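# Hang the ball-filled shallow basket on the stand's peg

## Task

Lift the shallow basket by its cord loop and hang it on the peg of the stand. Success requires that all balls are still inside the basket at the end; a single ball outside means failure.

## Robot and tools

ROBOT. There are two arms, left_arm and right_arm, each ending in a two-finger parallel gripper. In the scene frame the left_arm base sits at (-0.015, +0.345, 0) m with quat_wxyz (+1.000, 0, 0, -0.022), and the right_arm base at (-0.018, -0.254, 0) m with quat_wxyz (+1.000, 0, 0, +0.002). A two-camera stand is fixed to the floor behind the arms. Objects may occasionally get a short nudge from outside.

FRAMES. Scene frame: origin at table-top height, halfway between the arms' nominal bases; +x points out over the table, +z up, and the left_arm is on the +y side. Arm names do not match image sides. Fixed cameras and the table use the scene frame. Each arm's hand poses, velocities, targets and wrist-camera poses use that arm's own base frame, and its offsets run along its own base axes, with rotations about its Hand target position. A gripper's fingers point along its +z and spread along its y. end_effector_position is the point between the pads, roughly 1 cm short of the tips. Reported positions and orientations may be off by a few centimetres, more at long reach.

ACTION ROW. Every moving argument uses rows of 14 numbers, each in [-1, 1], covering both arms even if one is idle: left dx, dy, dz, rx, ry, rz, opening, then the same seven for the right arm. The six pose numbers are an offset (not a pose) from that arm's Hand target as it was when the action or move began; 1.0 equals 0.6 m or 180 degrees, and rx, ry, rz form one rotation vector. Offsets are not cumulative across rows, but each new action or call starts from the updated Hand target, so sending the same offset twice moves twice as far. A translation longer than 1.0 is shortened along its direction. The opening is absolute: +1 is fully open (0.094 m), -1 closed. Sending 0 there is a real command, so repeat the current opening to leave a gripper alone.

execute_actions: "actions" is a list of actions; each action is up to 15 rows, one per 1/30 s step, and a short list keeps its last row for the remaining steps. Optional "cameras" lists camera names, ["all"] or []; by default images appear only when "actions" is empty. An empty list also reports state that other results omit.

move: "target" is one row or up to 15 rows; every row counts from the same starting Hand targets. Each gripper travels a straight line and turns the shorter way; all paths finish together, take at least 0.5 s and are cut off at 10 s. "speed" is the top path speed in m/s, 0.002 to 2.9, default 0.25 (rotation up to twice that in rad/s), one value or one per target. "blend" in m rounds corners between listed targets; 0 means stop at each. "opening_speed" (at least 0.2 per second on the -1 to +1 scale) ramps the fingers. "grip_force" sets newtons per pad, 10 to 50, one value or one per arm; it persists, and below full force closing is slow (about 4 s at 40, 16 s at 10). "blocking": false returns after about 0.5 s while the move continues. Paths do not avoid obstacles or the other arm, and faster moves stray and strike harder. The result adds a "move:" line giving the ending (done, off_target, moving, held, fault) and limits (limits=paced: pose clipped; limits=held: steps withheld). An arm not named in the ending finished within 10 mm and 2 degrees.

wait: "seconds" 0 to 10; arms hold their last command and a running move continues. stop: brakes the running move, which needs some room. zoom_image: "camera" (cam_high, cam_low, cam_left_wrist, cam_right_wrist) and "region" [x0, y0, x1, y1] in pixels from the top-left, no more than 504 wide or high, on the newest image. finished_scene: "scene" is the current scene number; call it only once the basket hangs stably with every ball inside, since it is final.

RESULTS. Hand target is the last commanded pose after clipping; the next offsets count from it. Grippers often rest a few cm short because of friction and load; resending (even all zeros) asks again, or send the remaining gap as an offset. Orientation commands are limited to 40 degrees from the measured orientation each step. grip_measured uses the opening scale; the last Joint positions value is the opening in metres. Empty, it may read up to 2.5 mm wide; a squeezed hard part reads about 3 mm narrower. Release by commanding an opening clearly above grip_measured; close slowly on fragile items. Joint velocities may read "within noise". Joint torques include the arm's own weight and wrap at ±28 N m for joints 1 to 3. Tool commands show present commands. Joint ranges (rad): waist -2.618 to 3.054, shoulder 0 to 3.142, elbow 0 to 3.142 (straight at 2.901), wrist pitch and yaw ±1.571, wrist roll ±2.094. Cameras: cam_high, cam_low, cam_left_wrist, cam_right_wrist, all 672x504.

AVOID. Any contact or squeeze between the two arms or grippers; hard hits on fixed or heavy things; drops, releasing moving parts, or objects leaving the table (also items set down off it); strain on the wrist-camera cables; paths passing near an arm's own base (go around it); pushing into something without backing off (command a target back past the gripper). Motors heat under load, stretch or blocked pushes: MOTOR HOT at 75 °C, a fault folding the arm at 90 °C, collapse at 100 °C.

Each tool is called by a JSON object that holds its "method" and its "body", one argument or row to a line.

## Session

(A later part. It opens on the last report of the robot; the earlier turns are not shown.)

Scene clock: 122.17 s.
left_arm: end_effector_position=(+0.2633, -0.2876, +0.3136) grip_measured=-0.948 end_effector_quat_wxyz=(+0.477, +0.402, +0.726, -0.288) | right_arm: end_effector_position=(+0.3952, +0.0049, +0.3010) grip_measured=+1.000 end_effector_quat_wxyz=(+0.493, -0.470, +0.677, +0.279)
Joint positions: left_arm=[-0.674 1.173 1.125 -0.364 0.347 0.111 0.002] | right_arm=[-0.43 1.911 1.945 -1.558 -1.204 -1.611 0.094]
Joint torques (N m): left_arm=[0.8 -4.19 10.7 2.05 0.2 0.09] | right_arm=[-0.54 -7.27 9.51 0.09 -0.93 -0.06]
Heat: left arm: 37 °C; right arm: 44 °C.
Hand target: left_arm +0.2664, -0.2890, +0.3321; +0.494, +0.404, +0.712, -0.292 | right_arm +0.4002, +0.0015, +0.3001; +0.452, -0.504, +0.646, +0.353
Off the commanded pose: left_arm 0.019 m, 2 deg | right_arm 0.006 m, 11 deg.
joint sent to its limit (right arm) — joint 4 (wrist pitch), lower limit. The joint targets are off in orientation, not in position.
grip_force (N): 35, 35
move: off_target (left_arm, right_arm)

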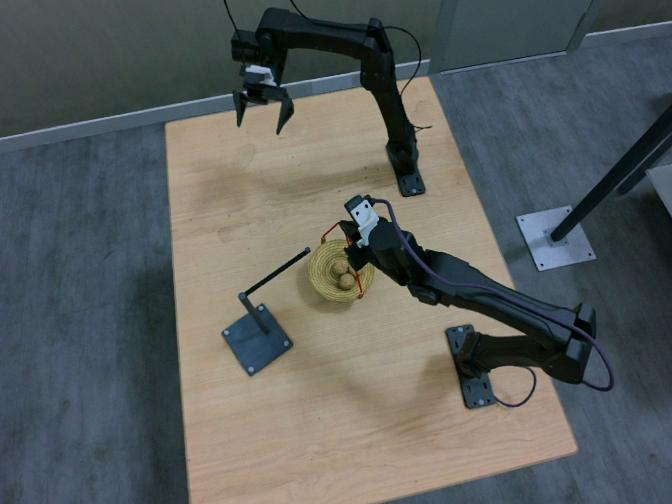

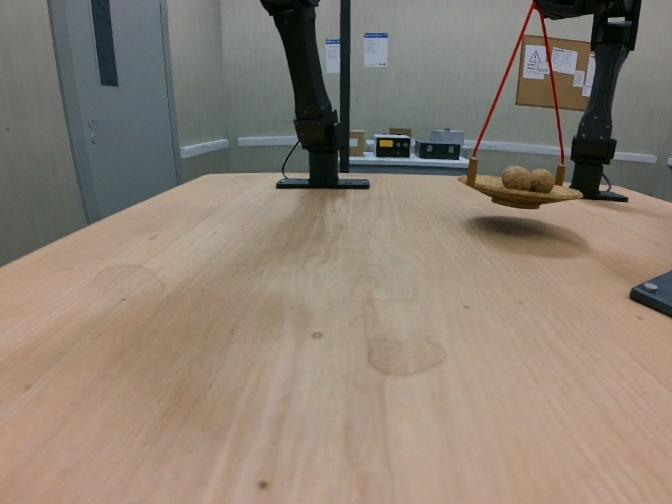

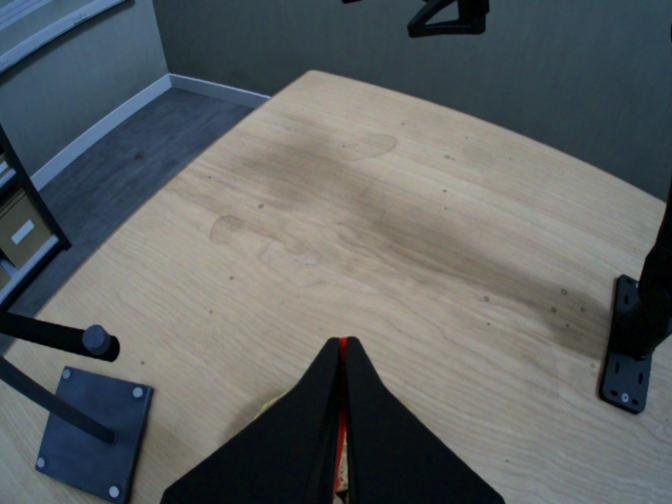

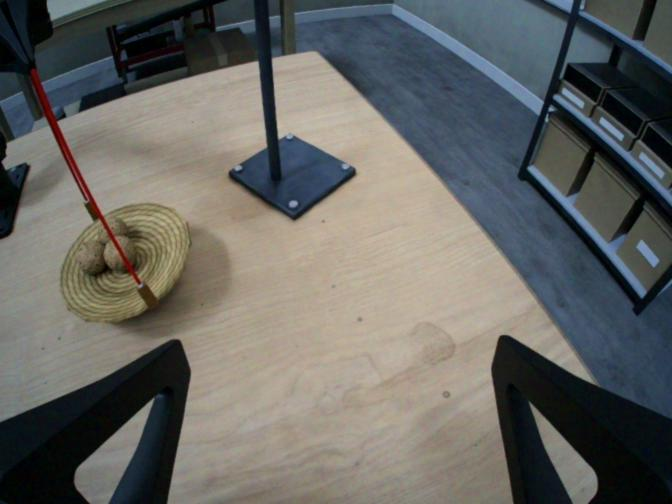

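{"method": "move", "body": {
  "target": [0.021,0.046,0.2,-0.048,-0.028,0,-1, 0,0,0,0.097,-0.024,-0.055,1],
  "cameras": ["all"],
  "speed": 0.05
}}

{"method": "zoom_image", "body": {
  "camera": "cam_high",
  "region": [220, 170, 400, 340]
}}

Scene clock: 136.87 s.
left_arm: end_effector_position=(+0.2795, -0.2622, +0.4360) grip_measured=-0.948 end_effector_quat_wxyz=(+0.542, +0.379, +0.677, -0.322) | right_arm: end_effector_position=(+0.3957, +0.0059, +0.3098) grip_measured=+1.000 end_effector_quat_wxyz=(+0.582, -0.397, +0.615, +0.355)
Joint positions: left_arm=[-0.525 1.228 1.493 -0.503 0.509 0.091 0.002] | right_arm=[-0.46 1.926 1.789 -1.561 -1.499 -1.723 0.094]
Joint torques (N m): left_arm=[0.73 -3.78 9.96 2.07 0.21 -0.08] | right_arm=[-0.44 -7.35 6.02 -0.1 -0.97 -0.08]
Heat: left arm: 39 °C; right arm: 42 °C.
Hand target: left_arm +0.2790, -0.2614, +0.4522; +0.554, +0.378, +0.666, -0.327 | right_arm +0.4002, +0.0014, +0.3001; +0.576, -0.385, +0.608, +0.387
Off the commanded pose: left_arm 0.016 m, 2 deg | right_arm 0.012 m, 4 deg.
joint sent to its limit (right arm) — joint 4 (wrist pitch), lower limit. The joint targets are off in orientation, not in position.
grip_force (N): 35, 35
move: off_target (left_arm, right_arm)

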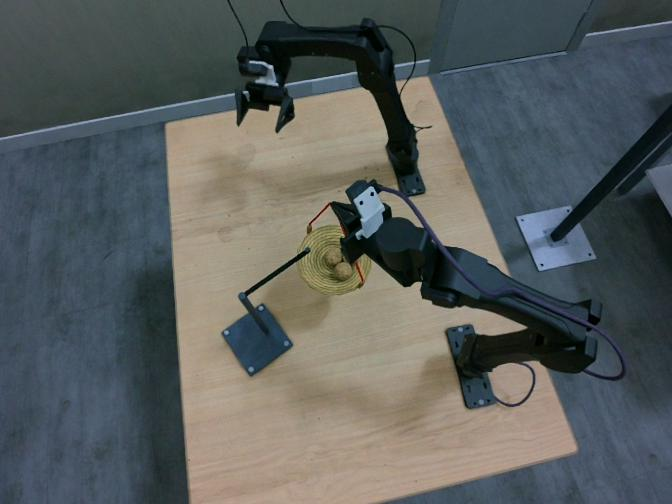

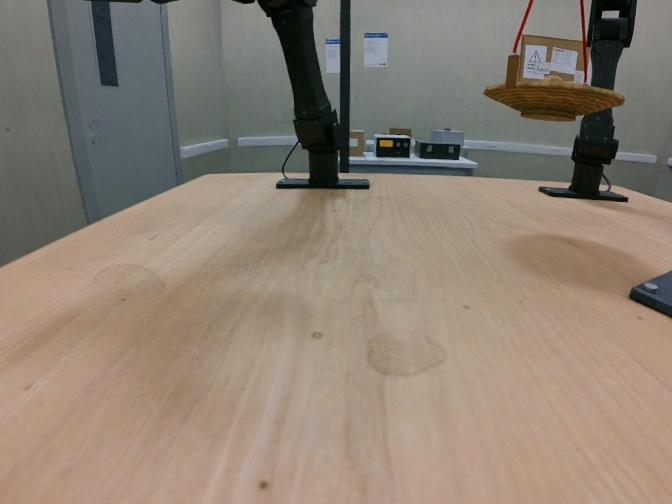

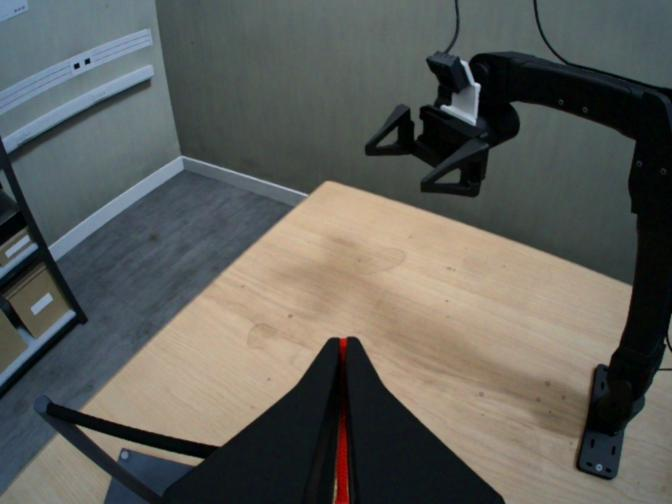

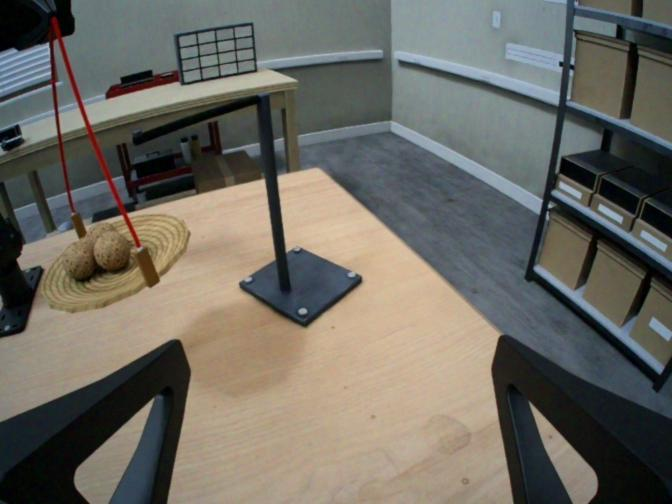

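Scaled by 2.800 from the camera's 672x504 image, which has a finer 960x720 frame.

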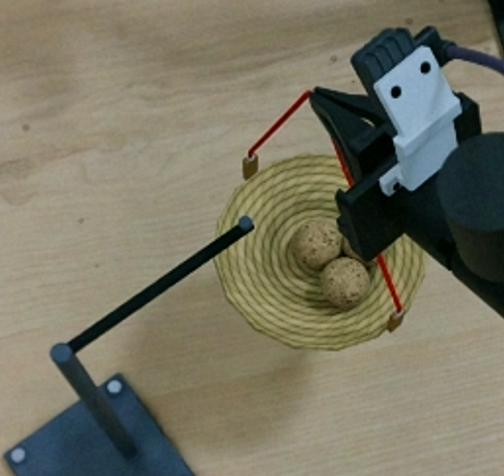

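{"method": "move", "body": {
  "target": [0.079,0.046,0.0,0,0,0,-1, 0,0,0,0,0,0,1],
  "cameras": ["all"],
  "speed": 0.05
}}

{"method": "zoom_image", "body": {
  "camera": "cam_high",
  "region": [220, 170, 400, 340]
}}

{"method": "zoom_image", "body": {
  "camera": "cam_right_wrist",
  "region": [20, 0, 320, 280]
}}

Scene clock: 147.53 s.
left_arm: end_effector_position=(+0.3270, -0.2338, +0.4368) grip_measured=-0.948 end_effector_quat_wxyz=(+0.541, +0.370, +0.681, -0.327) | right_arm: end_effector_position=(+0.3957, +0.0059, +0.3098) grip_measured=+1.000 end_effector_quat_wxyz=(+0.582, -0.397, +0.615, +0.355)
Joint positions: left_arm=[-0.333 1.34 1.578 -0.503 0.691 0.125 0.002] | right_arm=[-0.46 1.926 1.789 -1.561 -1.499 -1.723 0.094]
Joint torques (N m): left_arm=[0.62 -5 10.06 2 0.28 0.08] | right_arm=[-0.49 -7.36 6.02 -0.09 -0.97 -0.08]
Motor temperatures (°C): left_arm=[25 27 41 38 26 22 24] | right_arm=[25 30 41 30 29 25 25]
Heat: left arm: 41 °C; right arm: 41 °C.
Hand target: left_arm +0.3264, -0.2337, +0.4523; +0.554, +0.378, +0.666, -0.327 | right_arm +0.4002, +0.0014, +0.3001; +0.576, -0.385, +0.608, +0.387
Off the commanded pose: left_arm 0.015 m, 2 deg | right_arm 0.012 m, 4 deg.
joint sent to its limit (right arm) — joint 4 (wrist pitch), lower limit. The joint targets still meet the commanded pose.
grip_force (N): 35, 35
move: off_target (left_arm, right_arm)

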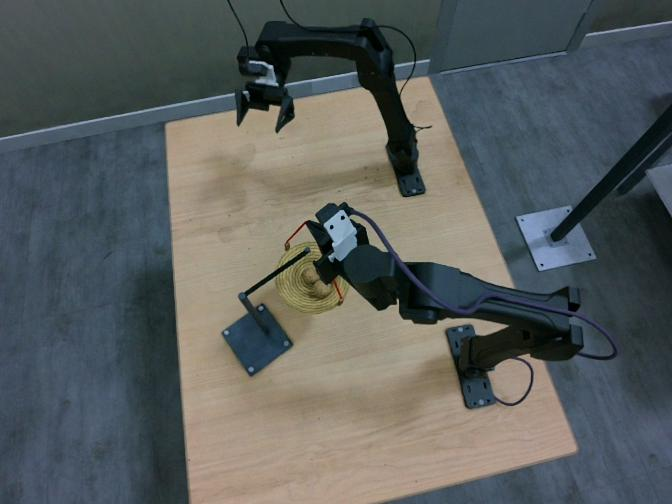

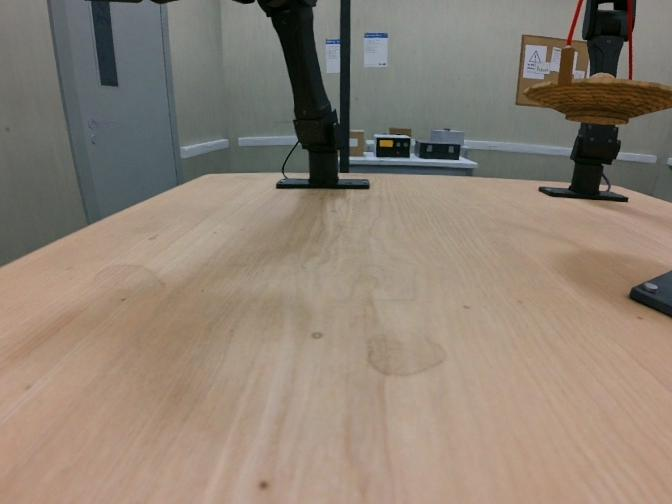

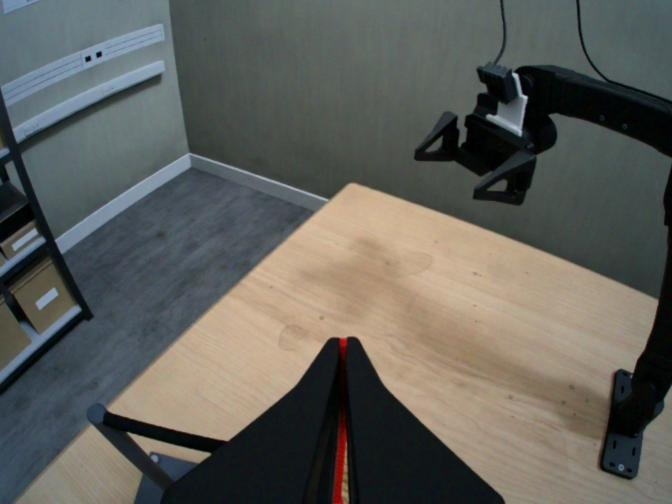

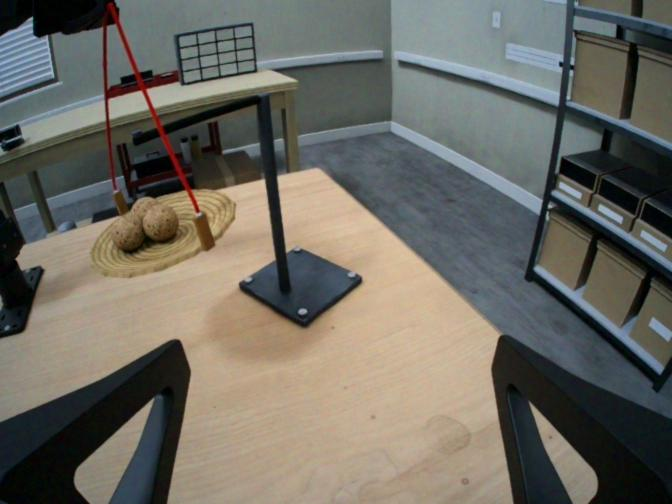

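Scaled by 2.800 from the camera's 672x504 image, which has a finer 960x720 frame.

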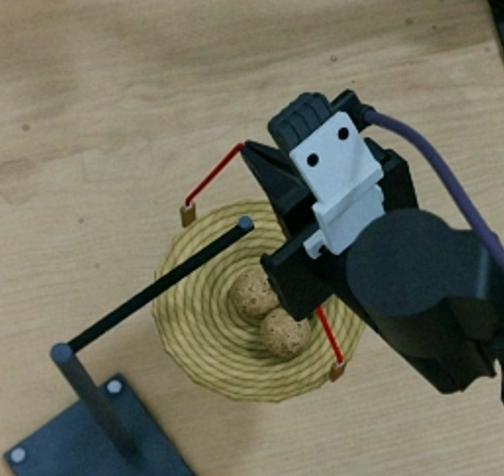

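Scaled by 1.680 from the camera's 672x504 image, which has a finer 960x720 frame.

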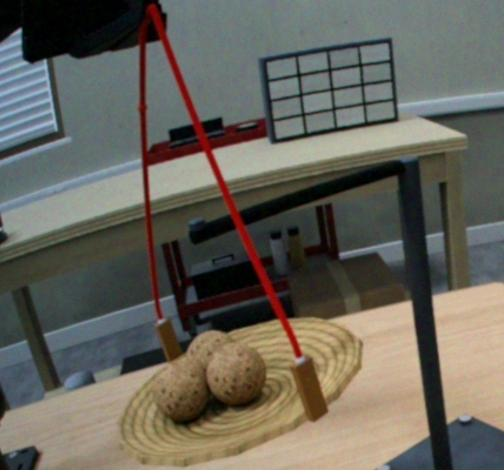

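{"method": "move", "body": {
  "target": [
    [0.078,0.0453,0,0,0,0,-1, 0,0,0,0,0,0,1],
    [0.078,0.0453,-0.09,0,0,0,-1, 0,0,0,0,0,0,1]
  ],
  "cameras": ["all"],
  "speed": 0.05,
  "blend": [0.01,0]
}}

{"method": "zoom_image", "body": {
  "camera": "cam_high",
  "region": [220, 170, 400, 340]
}}

{"method": "zoom_image", "body": {
  "camera": "cam_right_wrist",
  "region": [20, 0, 320, 280]
}}

Scene clock: 154.13 s.
left_arm: end_effector_position=(+0.3823, -0.2089, +0.3817) grip_measured=-0.948 end_effector_quat_wxyz=(+0.531, +0.368, +0.688, -0.330) | right_arm: end_effector_position=(+0.3957, +0.0059, +0.3098) grip_measured=+1.000 end_effector_quat_wxyz=(+0.582, -0.397, +0.615, +0.355)
Joint positions: left_arm=[-0.193 1.453 1.465 -0.34 0.828 0.18 0.002] | right_arm=[-0.46 1.926 1.789 -1.561 -1.499 -1.723 0.094]
Joint torques (N m): left_arm=[0.62 -11.49 6.49 2.26 0.31 0.05] | right_arm=[-0.47 -7.34 6.01 -0.09 -0.96 -0.08]
Heat: left arm: 40 °C; right arm: 40 °C.
Hand target: left_arm +0.3732, -0.2066, +0.3982; +0.554, +0.378, +0.666, -0.327 | right_arm +0.4002, +0.0014, +0.3001; +0.576, -0.385, +0.608, +0.387
Off the commanded pose: left_arm 0.019 m, 4 deg | right_arm 0.012 m, 4 deg.
joint sent to its limit (right arm) — joint 4 (wrist pitch), lower limit. The joint targets still meet the commanded pose.
grip_force (N): 35, 35
move: off_target (left_arm, right_arm)

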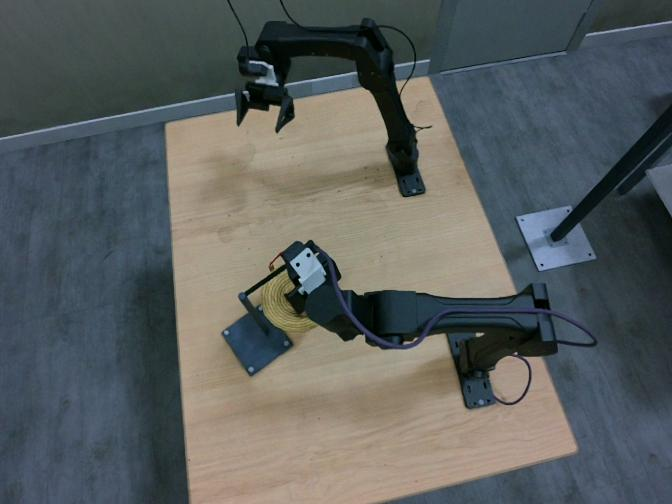

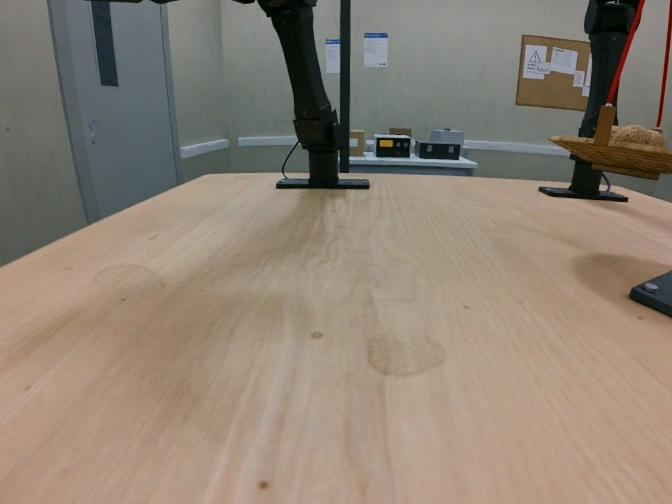

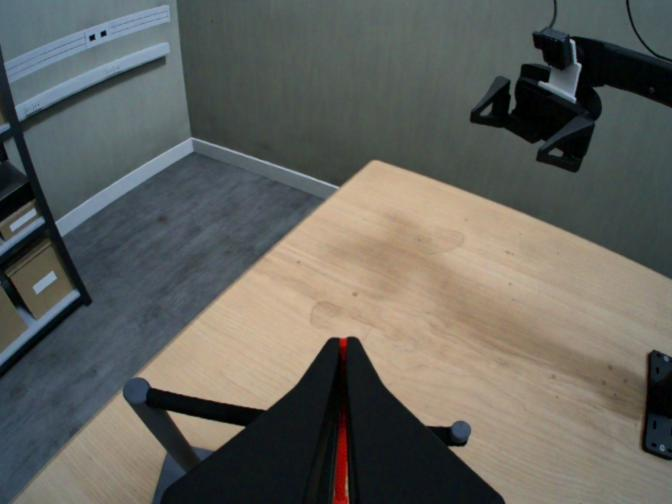

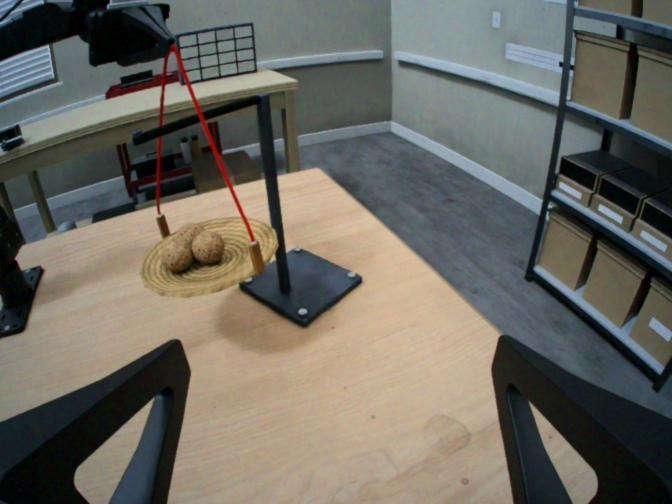

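Scaled by 2.800 from the camera's 672x504 image, which has a finer 960x720 frame.

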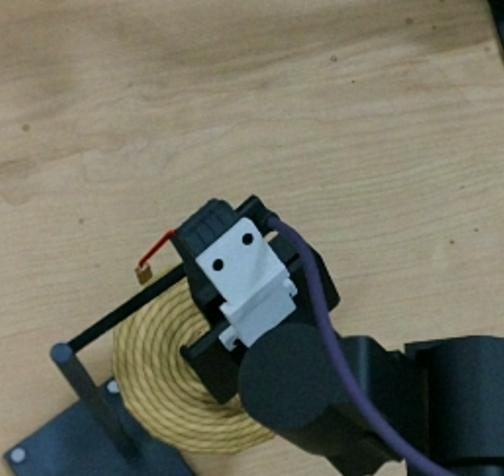

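Scaled by 1.680 from the camera's 672x504 image, which has a finer 960x720 frame.

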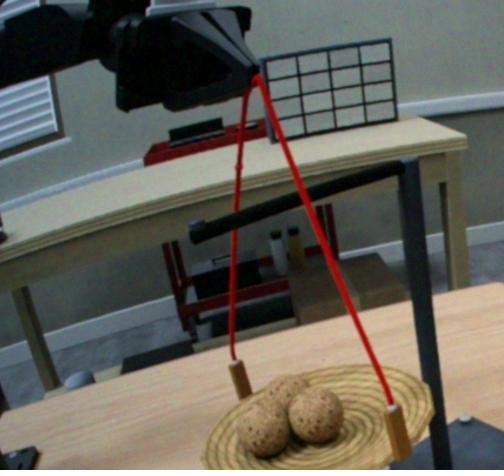

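{"method": "move", "body": {
  "target": [-0.015,-0.0165,-0.055,0,0,0,-1, 0,0,0,0,0,0,1],
  "cameras": ["all"],
  "speed": 0.03
}}

{"method": "zoom_image", "body": {
  "camera": "cam_right_wrist",
  "region": [100, 20, 300, 220]
}}

{"method": "zoom_image", "body": {
  "camera": "cam_left_wrist",
  "region": [230, 320, 480, 504]
}}

{"method": "zoom_image", "body": {
  "camera": "cam_high",
  "region": [220, 210, 350, 340]
}}

Scene clock: 161.87 s.
left_arm: end_effector_position=(+0.3732, -0.2153, +0.3487) grip_measured=-0.948 end_effector_quat_wxyz=(+0.532, +0.371, +0.686, -0.331) | right_arm: end_effector_position=(+0.3957, +0.0059, +0.3098) grip_measured=+1.000 end_effector_quat_wxyz=(+0.582, -0.397, +0.615, +0.355)
Joint positions: left_arm=[-0.218 1.402 1.285 -0.202 0.809 0.174 0.002] | right_arm=[-0.46 1.926 1.789 -1.561 -1.499 -1.723 0.094]
Joint torques (N m): left_arm=[-0.81 -11.36 6.63 2.31 0.12 -0.06] | right_arm=[-0.46 -7.35 6.01 -0.1 -0.96 -0.08]
Heat: left arm: 39 °C; right arm: 39 °C.
Hand target: left_arm +0.3642, -0.2165, +0.3653; +0.554, +0.378, +0.666, -0.327 | right_arm +0.4002, +0.0014, +0.3001; +0.576, -0.385, +0.608, +0.387
Off the commanded pose: left_arm 0.019 m, 4 deg | right_arm 0.012 m, 4 deg.
joint sent to its limit (right arm) — joint 4 (wrist pitch), lower limit. The joint targets still meet the commanded pose.
grip_force (N): 35, 35
move: off_target (left_arm, right_arm)

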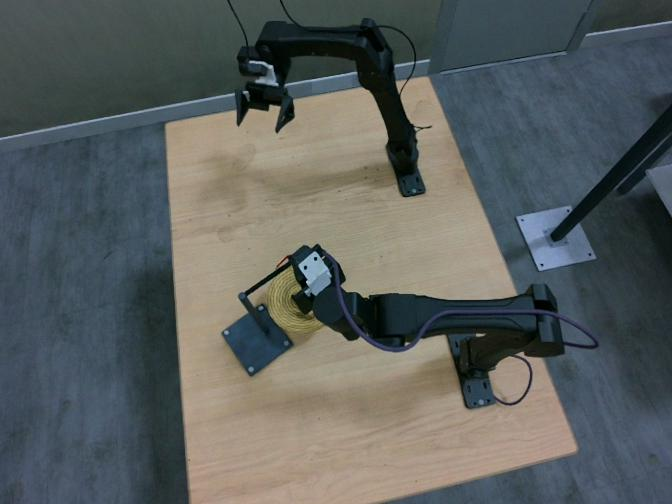

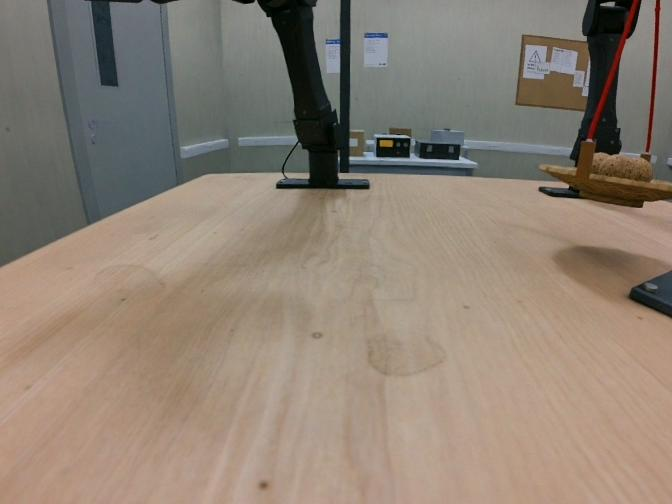

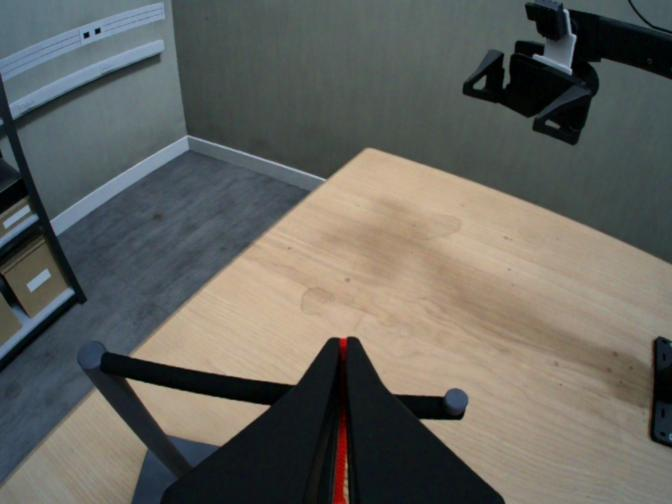

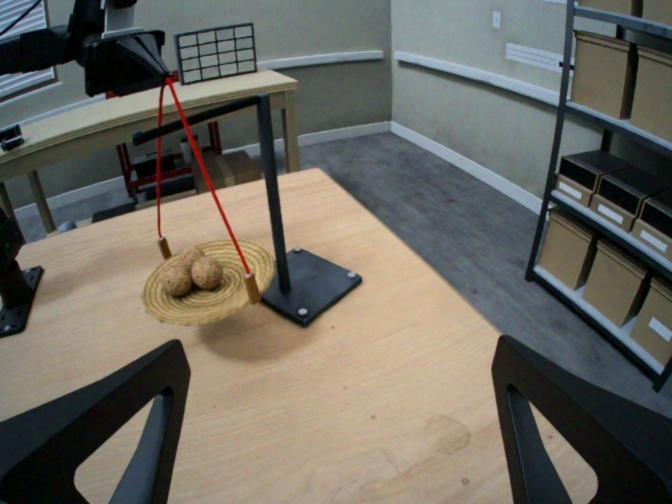

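Scaled by 2.520 from the camera's 672x504 image, which has a finer 960x720 frame.

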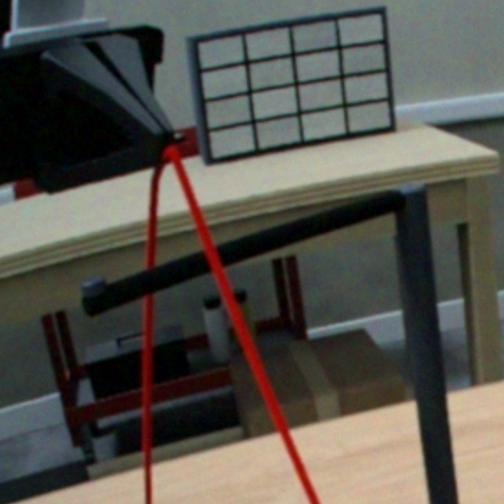

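Scaled by 2.016 from the camera's 672x504 image, which has a finer 960x720 frame.

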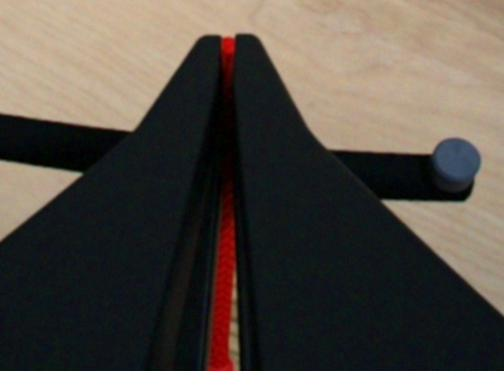

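Scaled by 3.877 from the camera's 672x504 image, which has a finer 960x720 frame.

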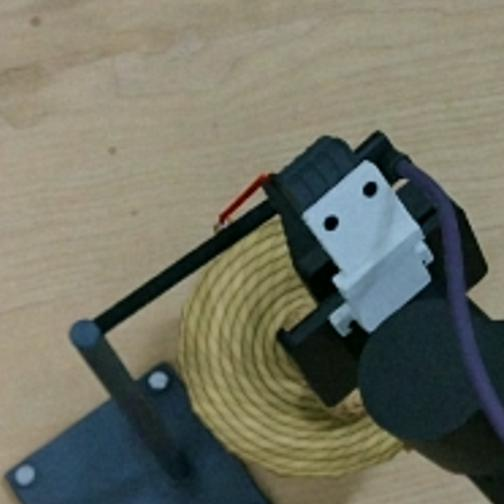

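{"method": "move", "body": {
  "target": [0.004,-0.0075,-0.035,0,0,0,-1, 0,0,0,0,0,0,1],
  "cameras": ["all"],
  "speed": 0.03
}}

{"method": "zoom_image", "body": {
  "camera": "cam_right_wrist",
  "region": [100, 20, 300, 220]
}}

{"method": "zoom_image", "body": {
  "camera": "cam_left_wrist",
  "region": [230, 320, 480, 504]
}}

{"method": "zoom_image", "body": {
  "camera": "cam_high",
  "region": [220, 210, 350, 340]
}}

Scene clock: 173.53 s.
left_arm: end_effector_position=(+0.3737, -0.2193, +0.3303) grip_measured=-0.948 end_effector_quat_wxyz=(+0.534, +0.372, +0.684, -0.330) | right_arm: end_effector_position=(+0.3957, +0.0059, +0.3098) grip_measured=+1.000 end_effector_quat_wxyz=(+0.582, -0.397, +0.615, +0.355)
Joint positions: left_arm=[-0.231 1.399 1.203 -0.113 0.797 0.169 0.002] | right_arm=[-0.46 1.926 1.789 -1.561 -1.499 -1.723 0.094]
Joint torques (N m): left_arm=[-0.81 -10.67 6.71 2.31 0.12 -0.07] | right_arm=[-0.46 -7.36 6.05 -0.1 -0.97 -0.09]
Heat: left arm: 39 °C; right arm: 39 °C.
Hand target: left_arm +0.3666, -0.2210, +0.3442; +0.554, +0.378, +0.666, -0.327 | right_arm +0.4002, +0.0014, +0.3001; +0.576, -0.385, +0.608, +0.387
Off the commanded pose: left_arm 0.016 m, 3 deg | right_arm 0.012 m, 4 deg.
joint sent to its limit (right arm) — joint 4 (wrist pitch), lower limit. The joint targets still meet the commanded pose.
grip_force (N): 35, 35
move: off_target (left_arm, right_arm)

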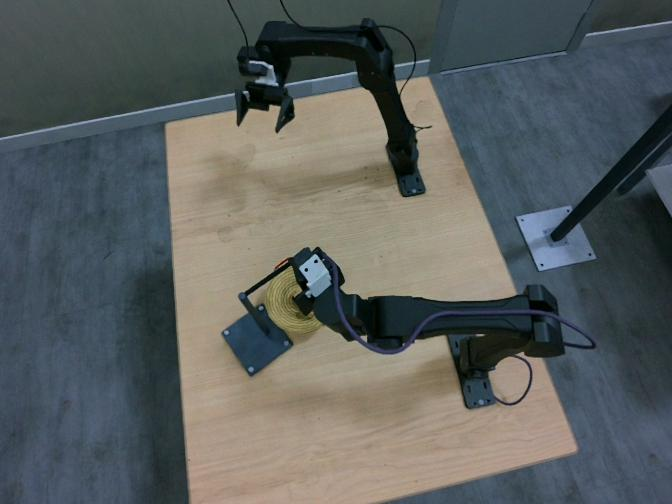

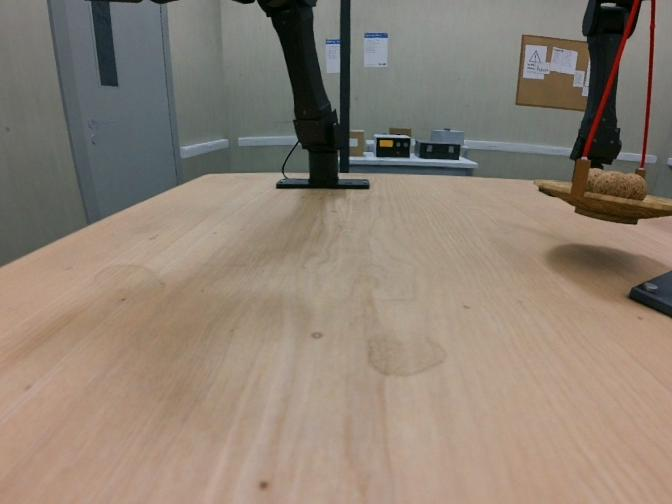

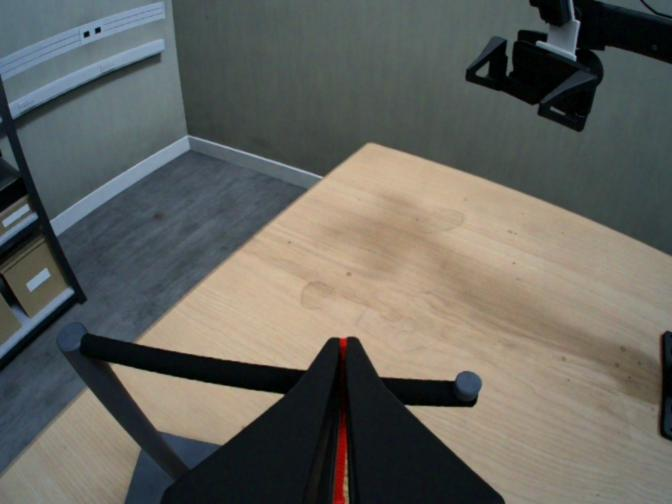

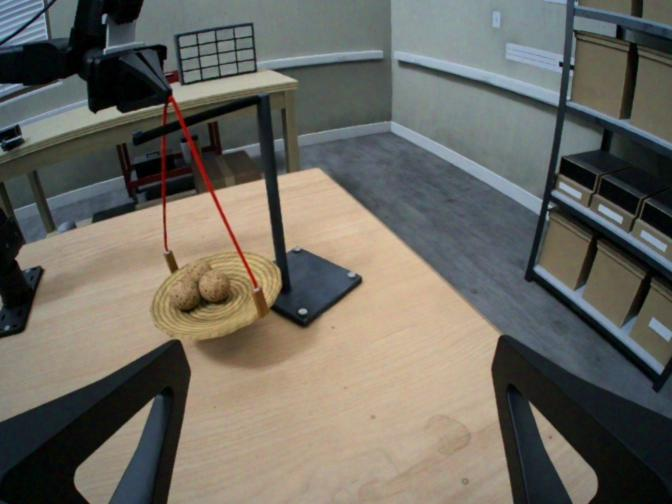

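Scaled by 2.520 from the camera's 672x504 image, which has a finer 960x720 frame.

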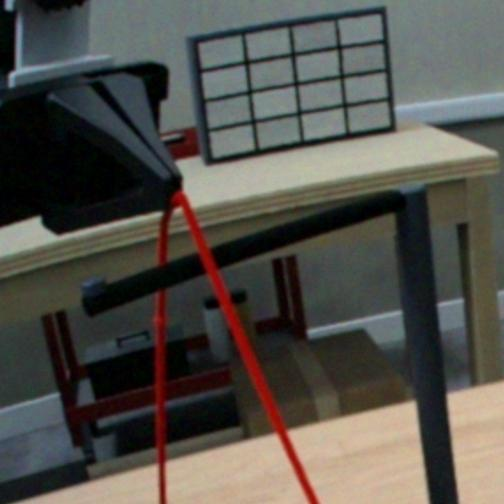

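Scaled by 2.016 from the camera's 672x504 image, which has a finer 960x720 frame.

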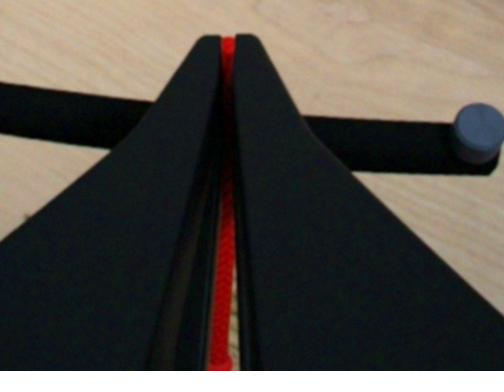

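Scaled by 3.877 from the camera's 672x504 image, which has a finer 960x720 frame.

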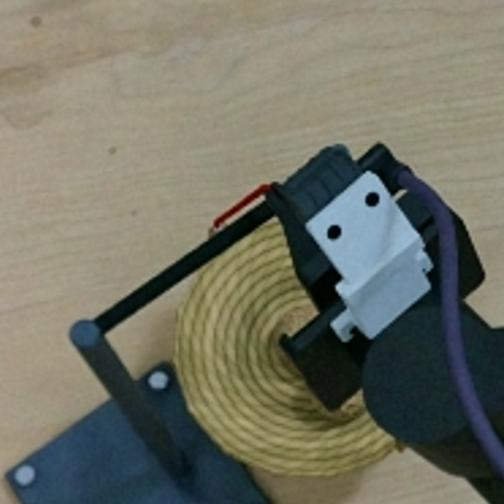

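{"method": "move", "body": {
  "target": [0.001,-0.001,-0.022,0,0,0,-1, 0,0,0,0,0,0,1],
  "cameras": ["cam_high","cam_left_wrist","cam_right_wrist"],
  "speed": 0.02
}}

{"method": "zoom_image", "body": {
  "camera": "cam_right_wrist",
  "region": [120, 50, 250, 180]
}}

{"method": "zoom_image", "body": {
  "camera": "cam_left_wrist",
  "region": [230, 320, 480, 504]
}}

Scene clock: 180.30 s.
left_arm: end_effector_position=(+0.3742, -0.2193, +0.3178) grip_measured=-0.948 end_effector_quat_wxyz=(+0.535, +0.372, +0.684, -0.329) | right_arm: end_effector_position=(+0.3957, +0.0059, +0.3098) grip_measured=+1.000 end_effector_quat_wxyz=(+0.582, -0.397, +0.615, +0.355)
Joint positions: left_arm=[-0.231 1.399 1.152 -0.06 0.796 0.169 0.002] | right_arm=[-0.46 1.926 1.789 -1.561 -1.499 -1.723 0.094]
Joint torques (N m): left_arm=[-0.96 -10.59 6.67 2.29 0.11 -0.07] | right_arm=[-0.46 -7.36 6.02 -0.08 -0.97 -0.08]
Heat: left arm: 39 °C; right arm: 39 °C.
Hand target: left_arm +0.3672, -0.2215, +0.3310; +0.554, +0.378, +0.666, -0.327 | right_arm +0.4002, +0.0014, +0.3001; +0.576, -0.385, +0.608, +0.387
Off the commanded pose: left_arm 0.015 m, 3 deg | right_arm 0.012 m, 4 deg.
joint sent to its limit (right arm) — joint 4 (wrist pitch), lower limit. The joint targets still meet the commanded pose.
grip_force (N): 35, 35
move: off_target (left_arm, right_arm)
Images, in order (width x height): cam_high 672x504, cam_left_wrist 672x504, cam_right_wrist 672x504.

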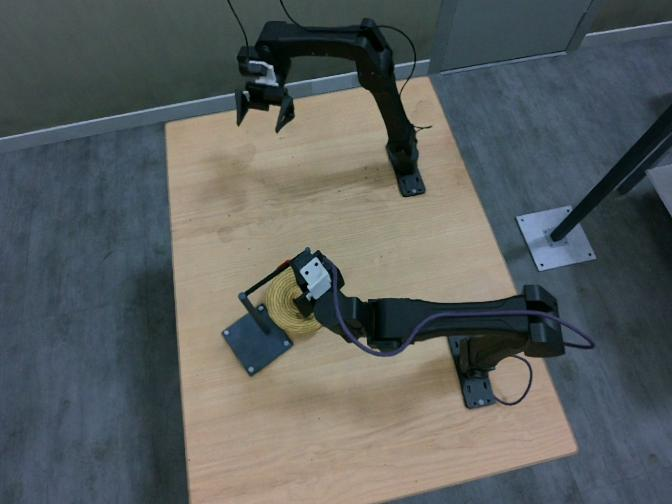

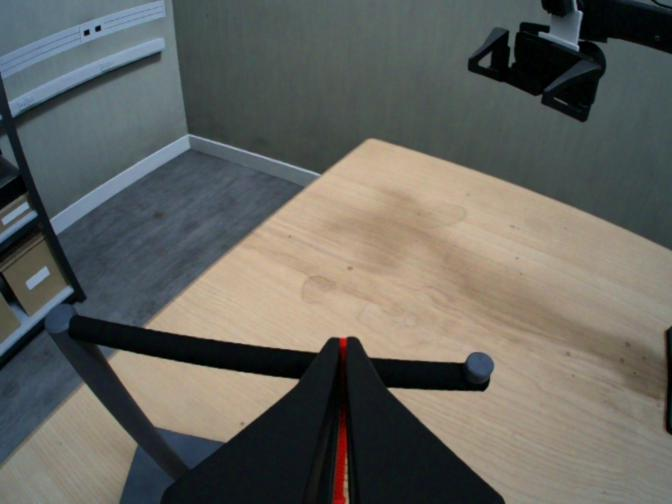

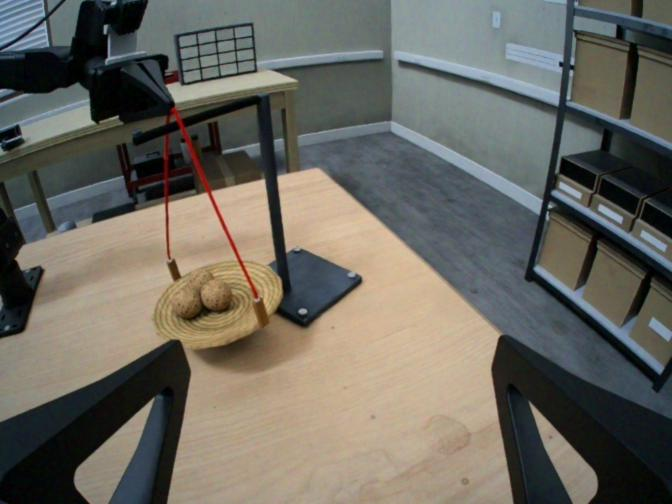

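Scaled by 3.877 from the camera's 672x504 image, which has a finer 960x720 frame.

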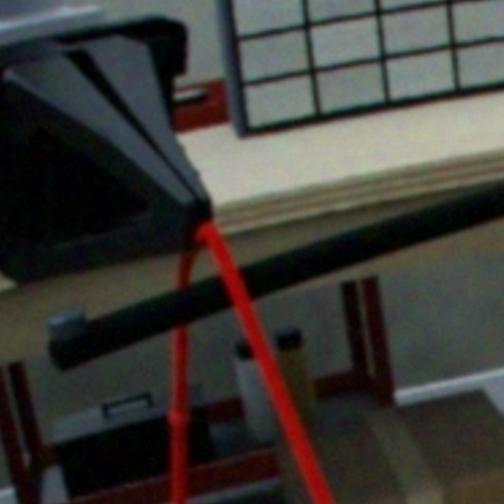

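Scaled by 2.016 from the camera's 672x504 image, which has a finer 960x720 frame.

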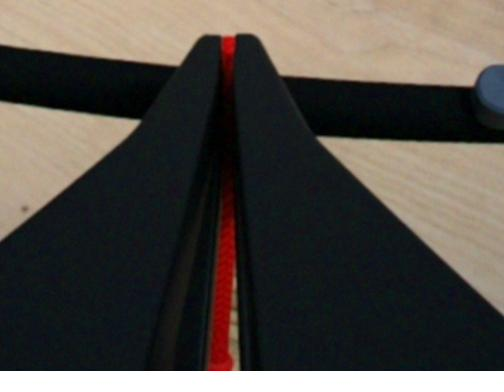

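{"method": "move", "body": {
  "target": [0.007,-0.012,-0.008,0,0,0,-1, 0,0,0,0,0,0,1],
  "cameras": ["cam_high","cam_left_wrist","cam_right_wrist"],
  "speed": 0.02
}}

{"method": "zoom_image", "body": {
  "camera": "cam_right_wrist",
  "region": [120, 50, 250, 180]
}}

{"method": "zoom_image", "body": {
  "camera": "cam_left_wrist",
  "region": [230, 320, 480, 504]
}}

Scene clock: 185.33 s.
left_arm: end_effector_position=(+0.3736, -0.2264, +0.3226) grip_measured=-0.948 end_effector_quat_wxyz=(+0.543, +0.376, +0.676, -0.328) | right_arm: end_effector_position=(+0.3957, +0.0059, +0.3098) grip_measured=+1.000 end_effector_quat_wxyz=(+0.582, -0.397, +0.615, +0.355)
Joint positions: left_arm=[-0.253 1.399 1.152 -0.031 0.777 0.162 0.002] | right_arm=[-0.46 1.926 1.789 -1.561 -1.499 -1.723 0.094]
Joint torques (N m): left_arm=[-0.8 -8.38 6.5 2.34 0.08 -0.08] | right_arm=[-0.46 -7.36 6.02 -0.09 -0.97 -0.08]
Heat: left arm: 39 °C; right arm: 39 °C.
Hand target: left_arm +0.3714, -0.2288, +0.3263; +0.554, +0.378, +0.666, -0.327 | right_arm +0.4002, +0.0014, +0.3001; +0.576, -0.385, +0.608, +0.387
Off the commanded pose: left_arm 0.005 m, 2 deg | right_arm 0.012 m, 4 deg.
joint sent to its limit (right arm) — joint 4 (wrist pitch), lower limit. The joint targets still meet the commanded pose.
grip_force (N): 35, 35
move: off_target (right_arm)
Images, in order (width x height): cam_high 672x504, cam_left_wrist 672x504, cam_right_wrist 672x504.

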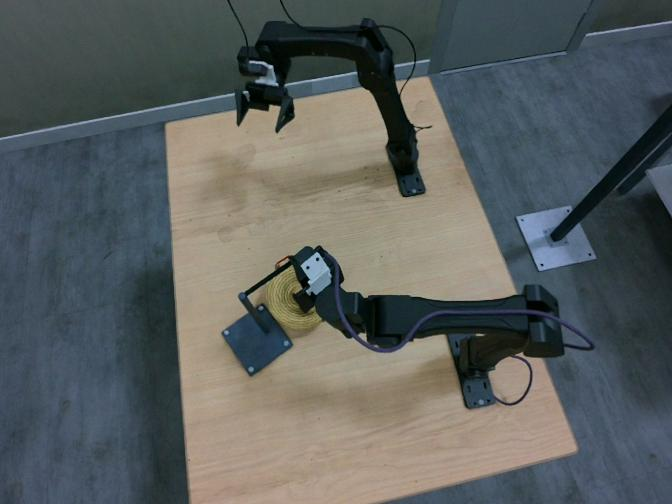

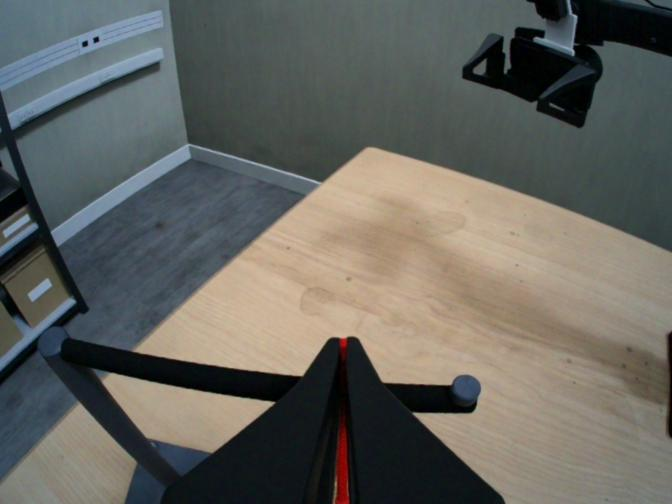

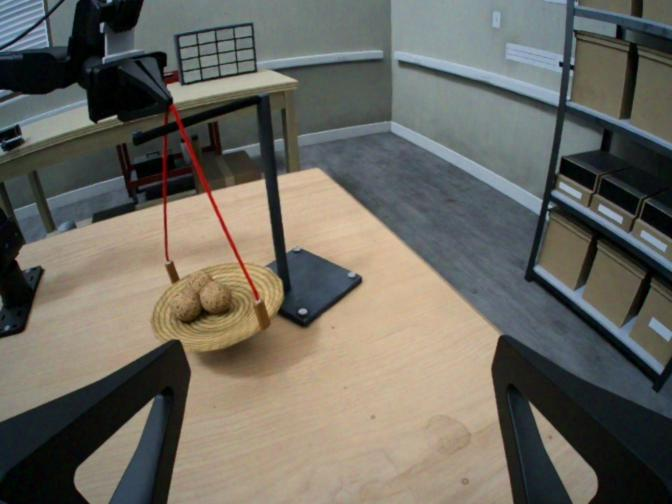

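Scaled by 3.877 from the camera's 672x504 image, which has a finer 960x720 frame.

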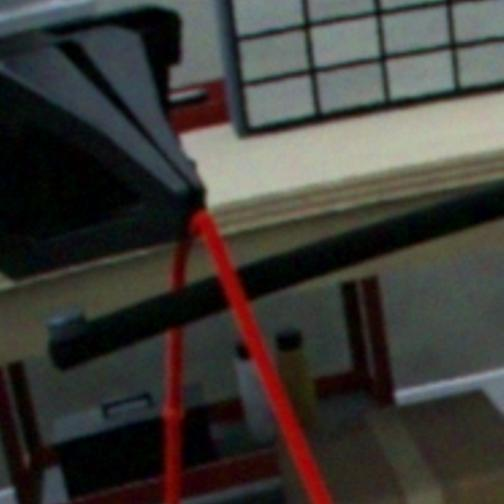

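Scaled by 2.016 from the camera's 672x504 image, which has a finer 960x720 frame.

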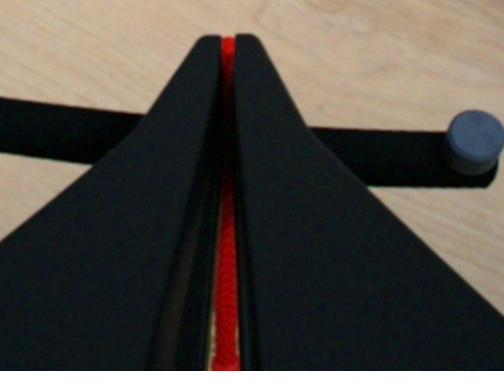

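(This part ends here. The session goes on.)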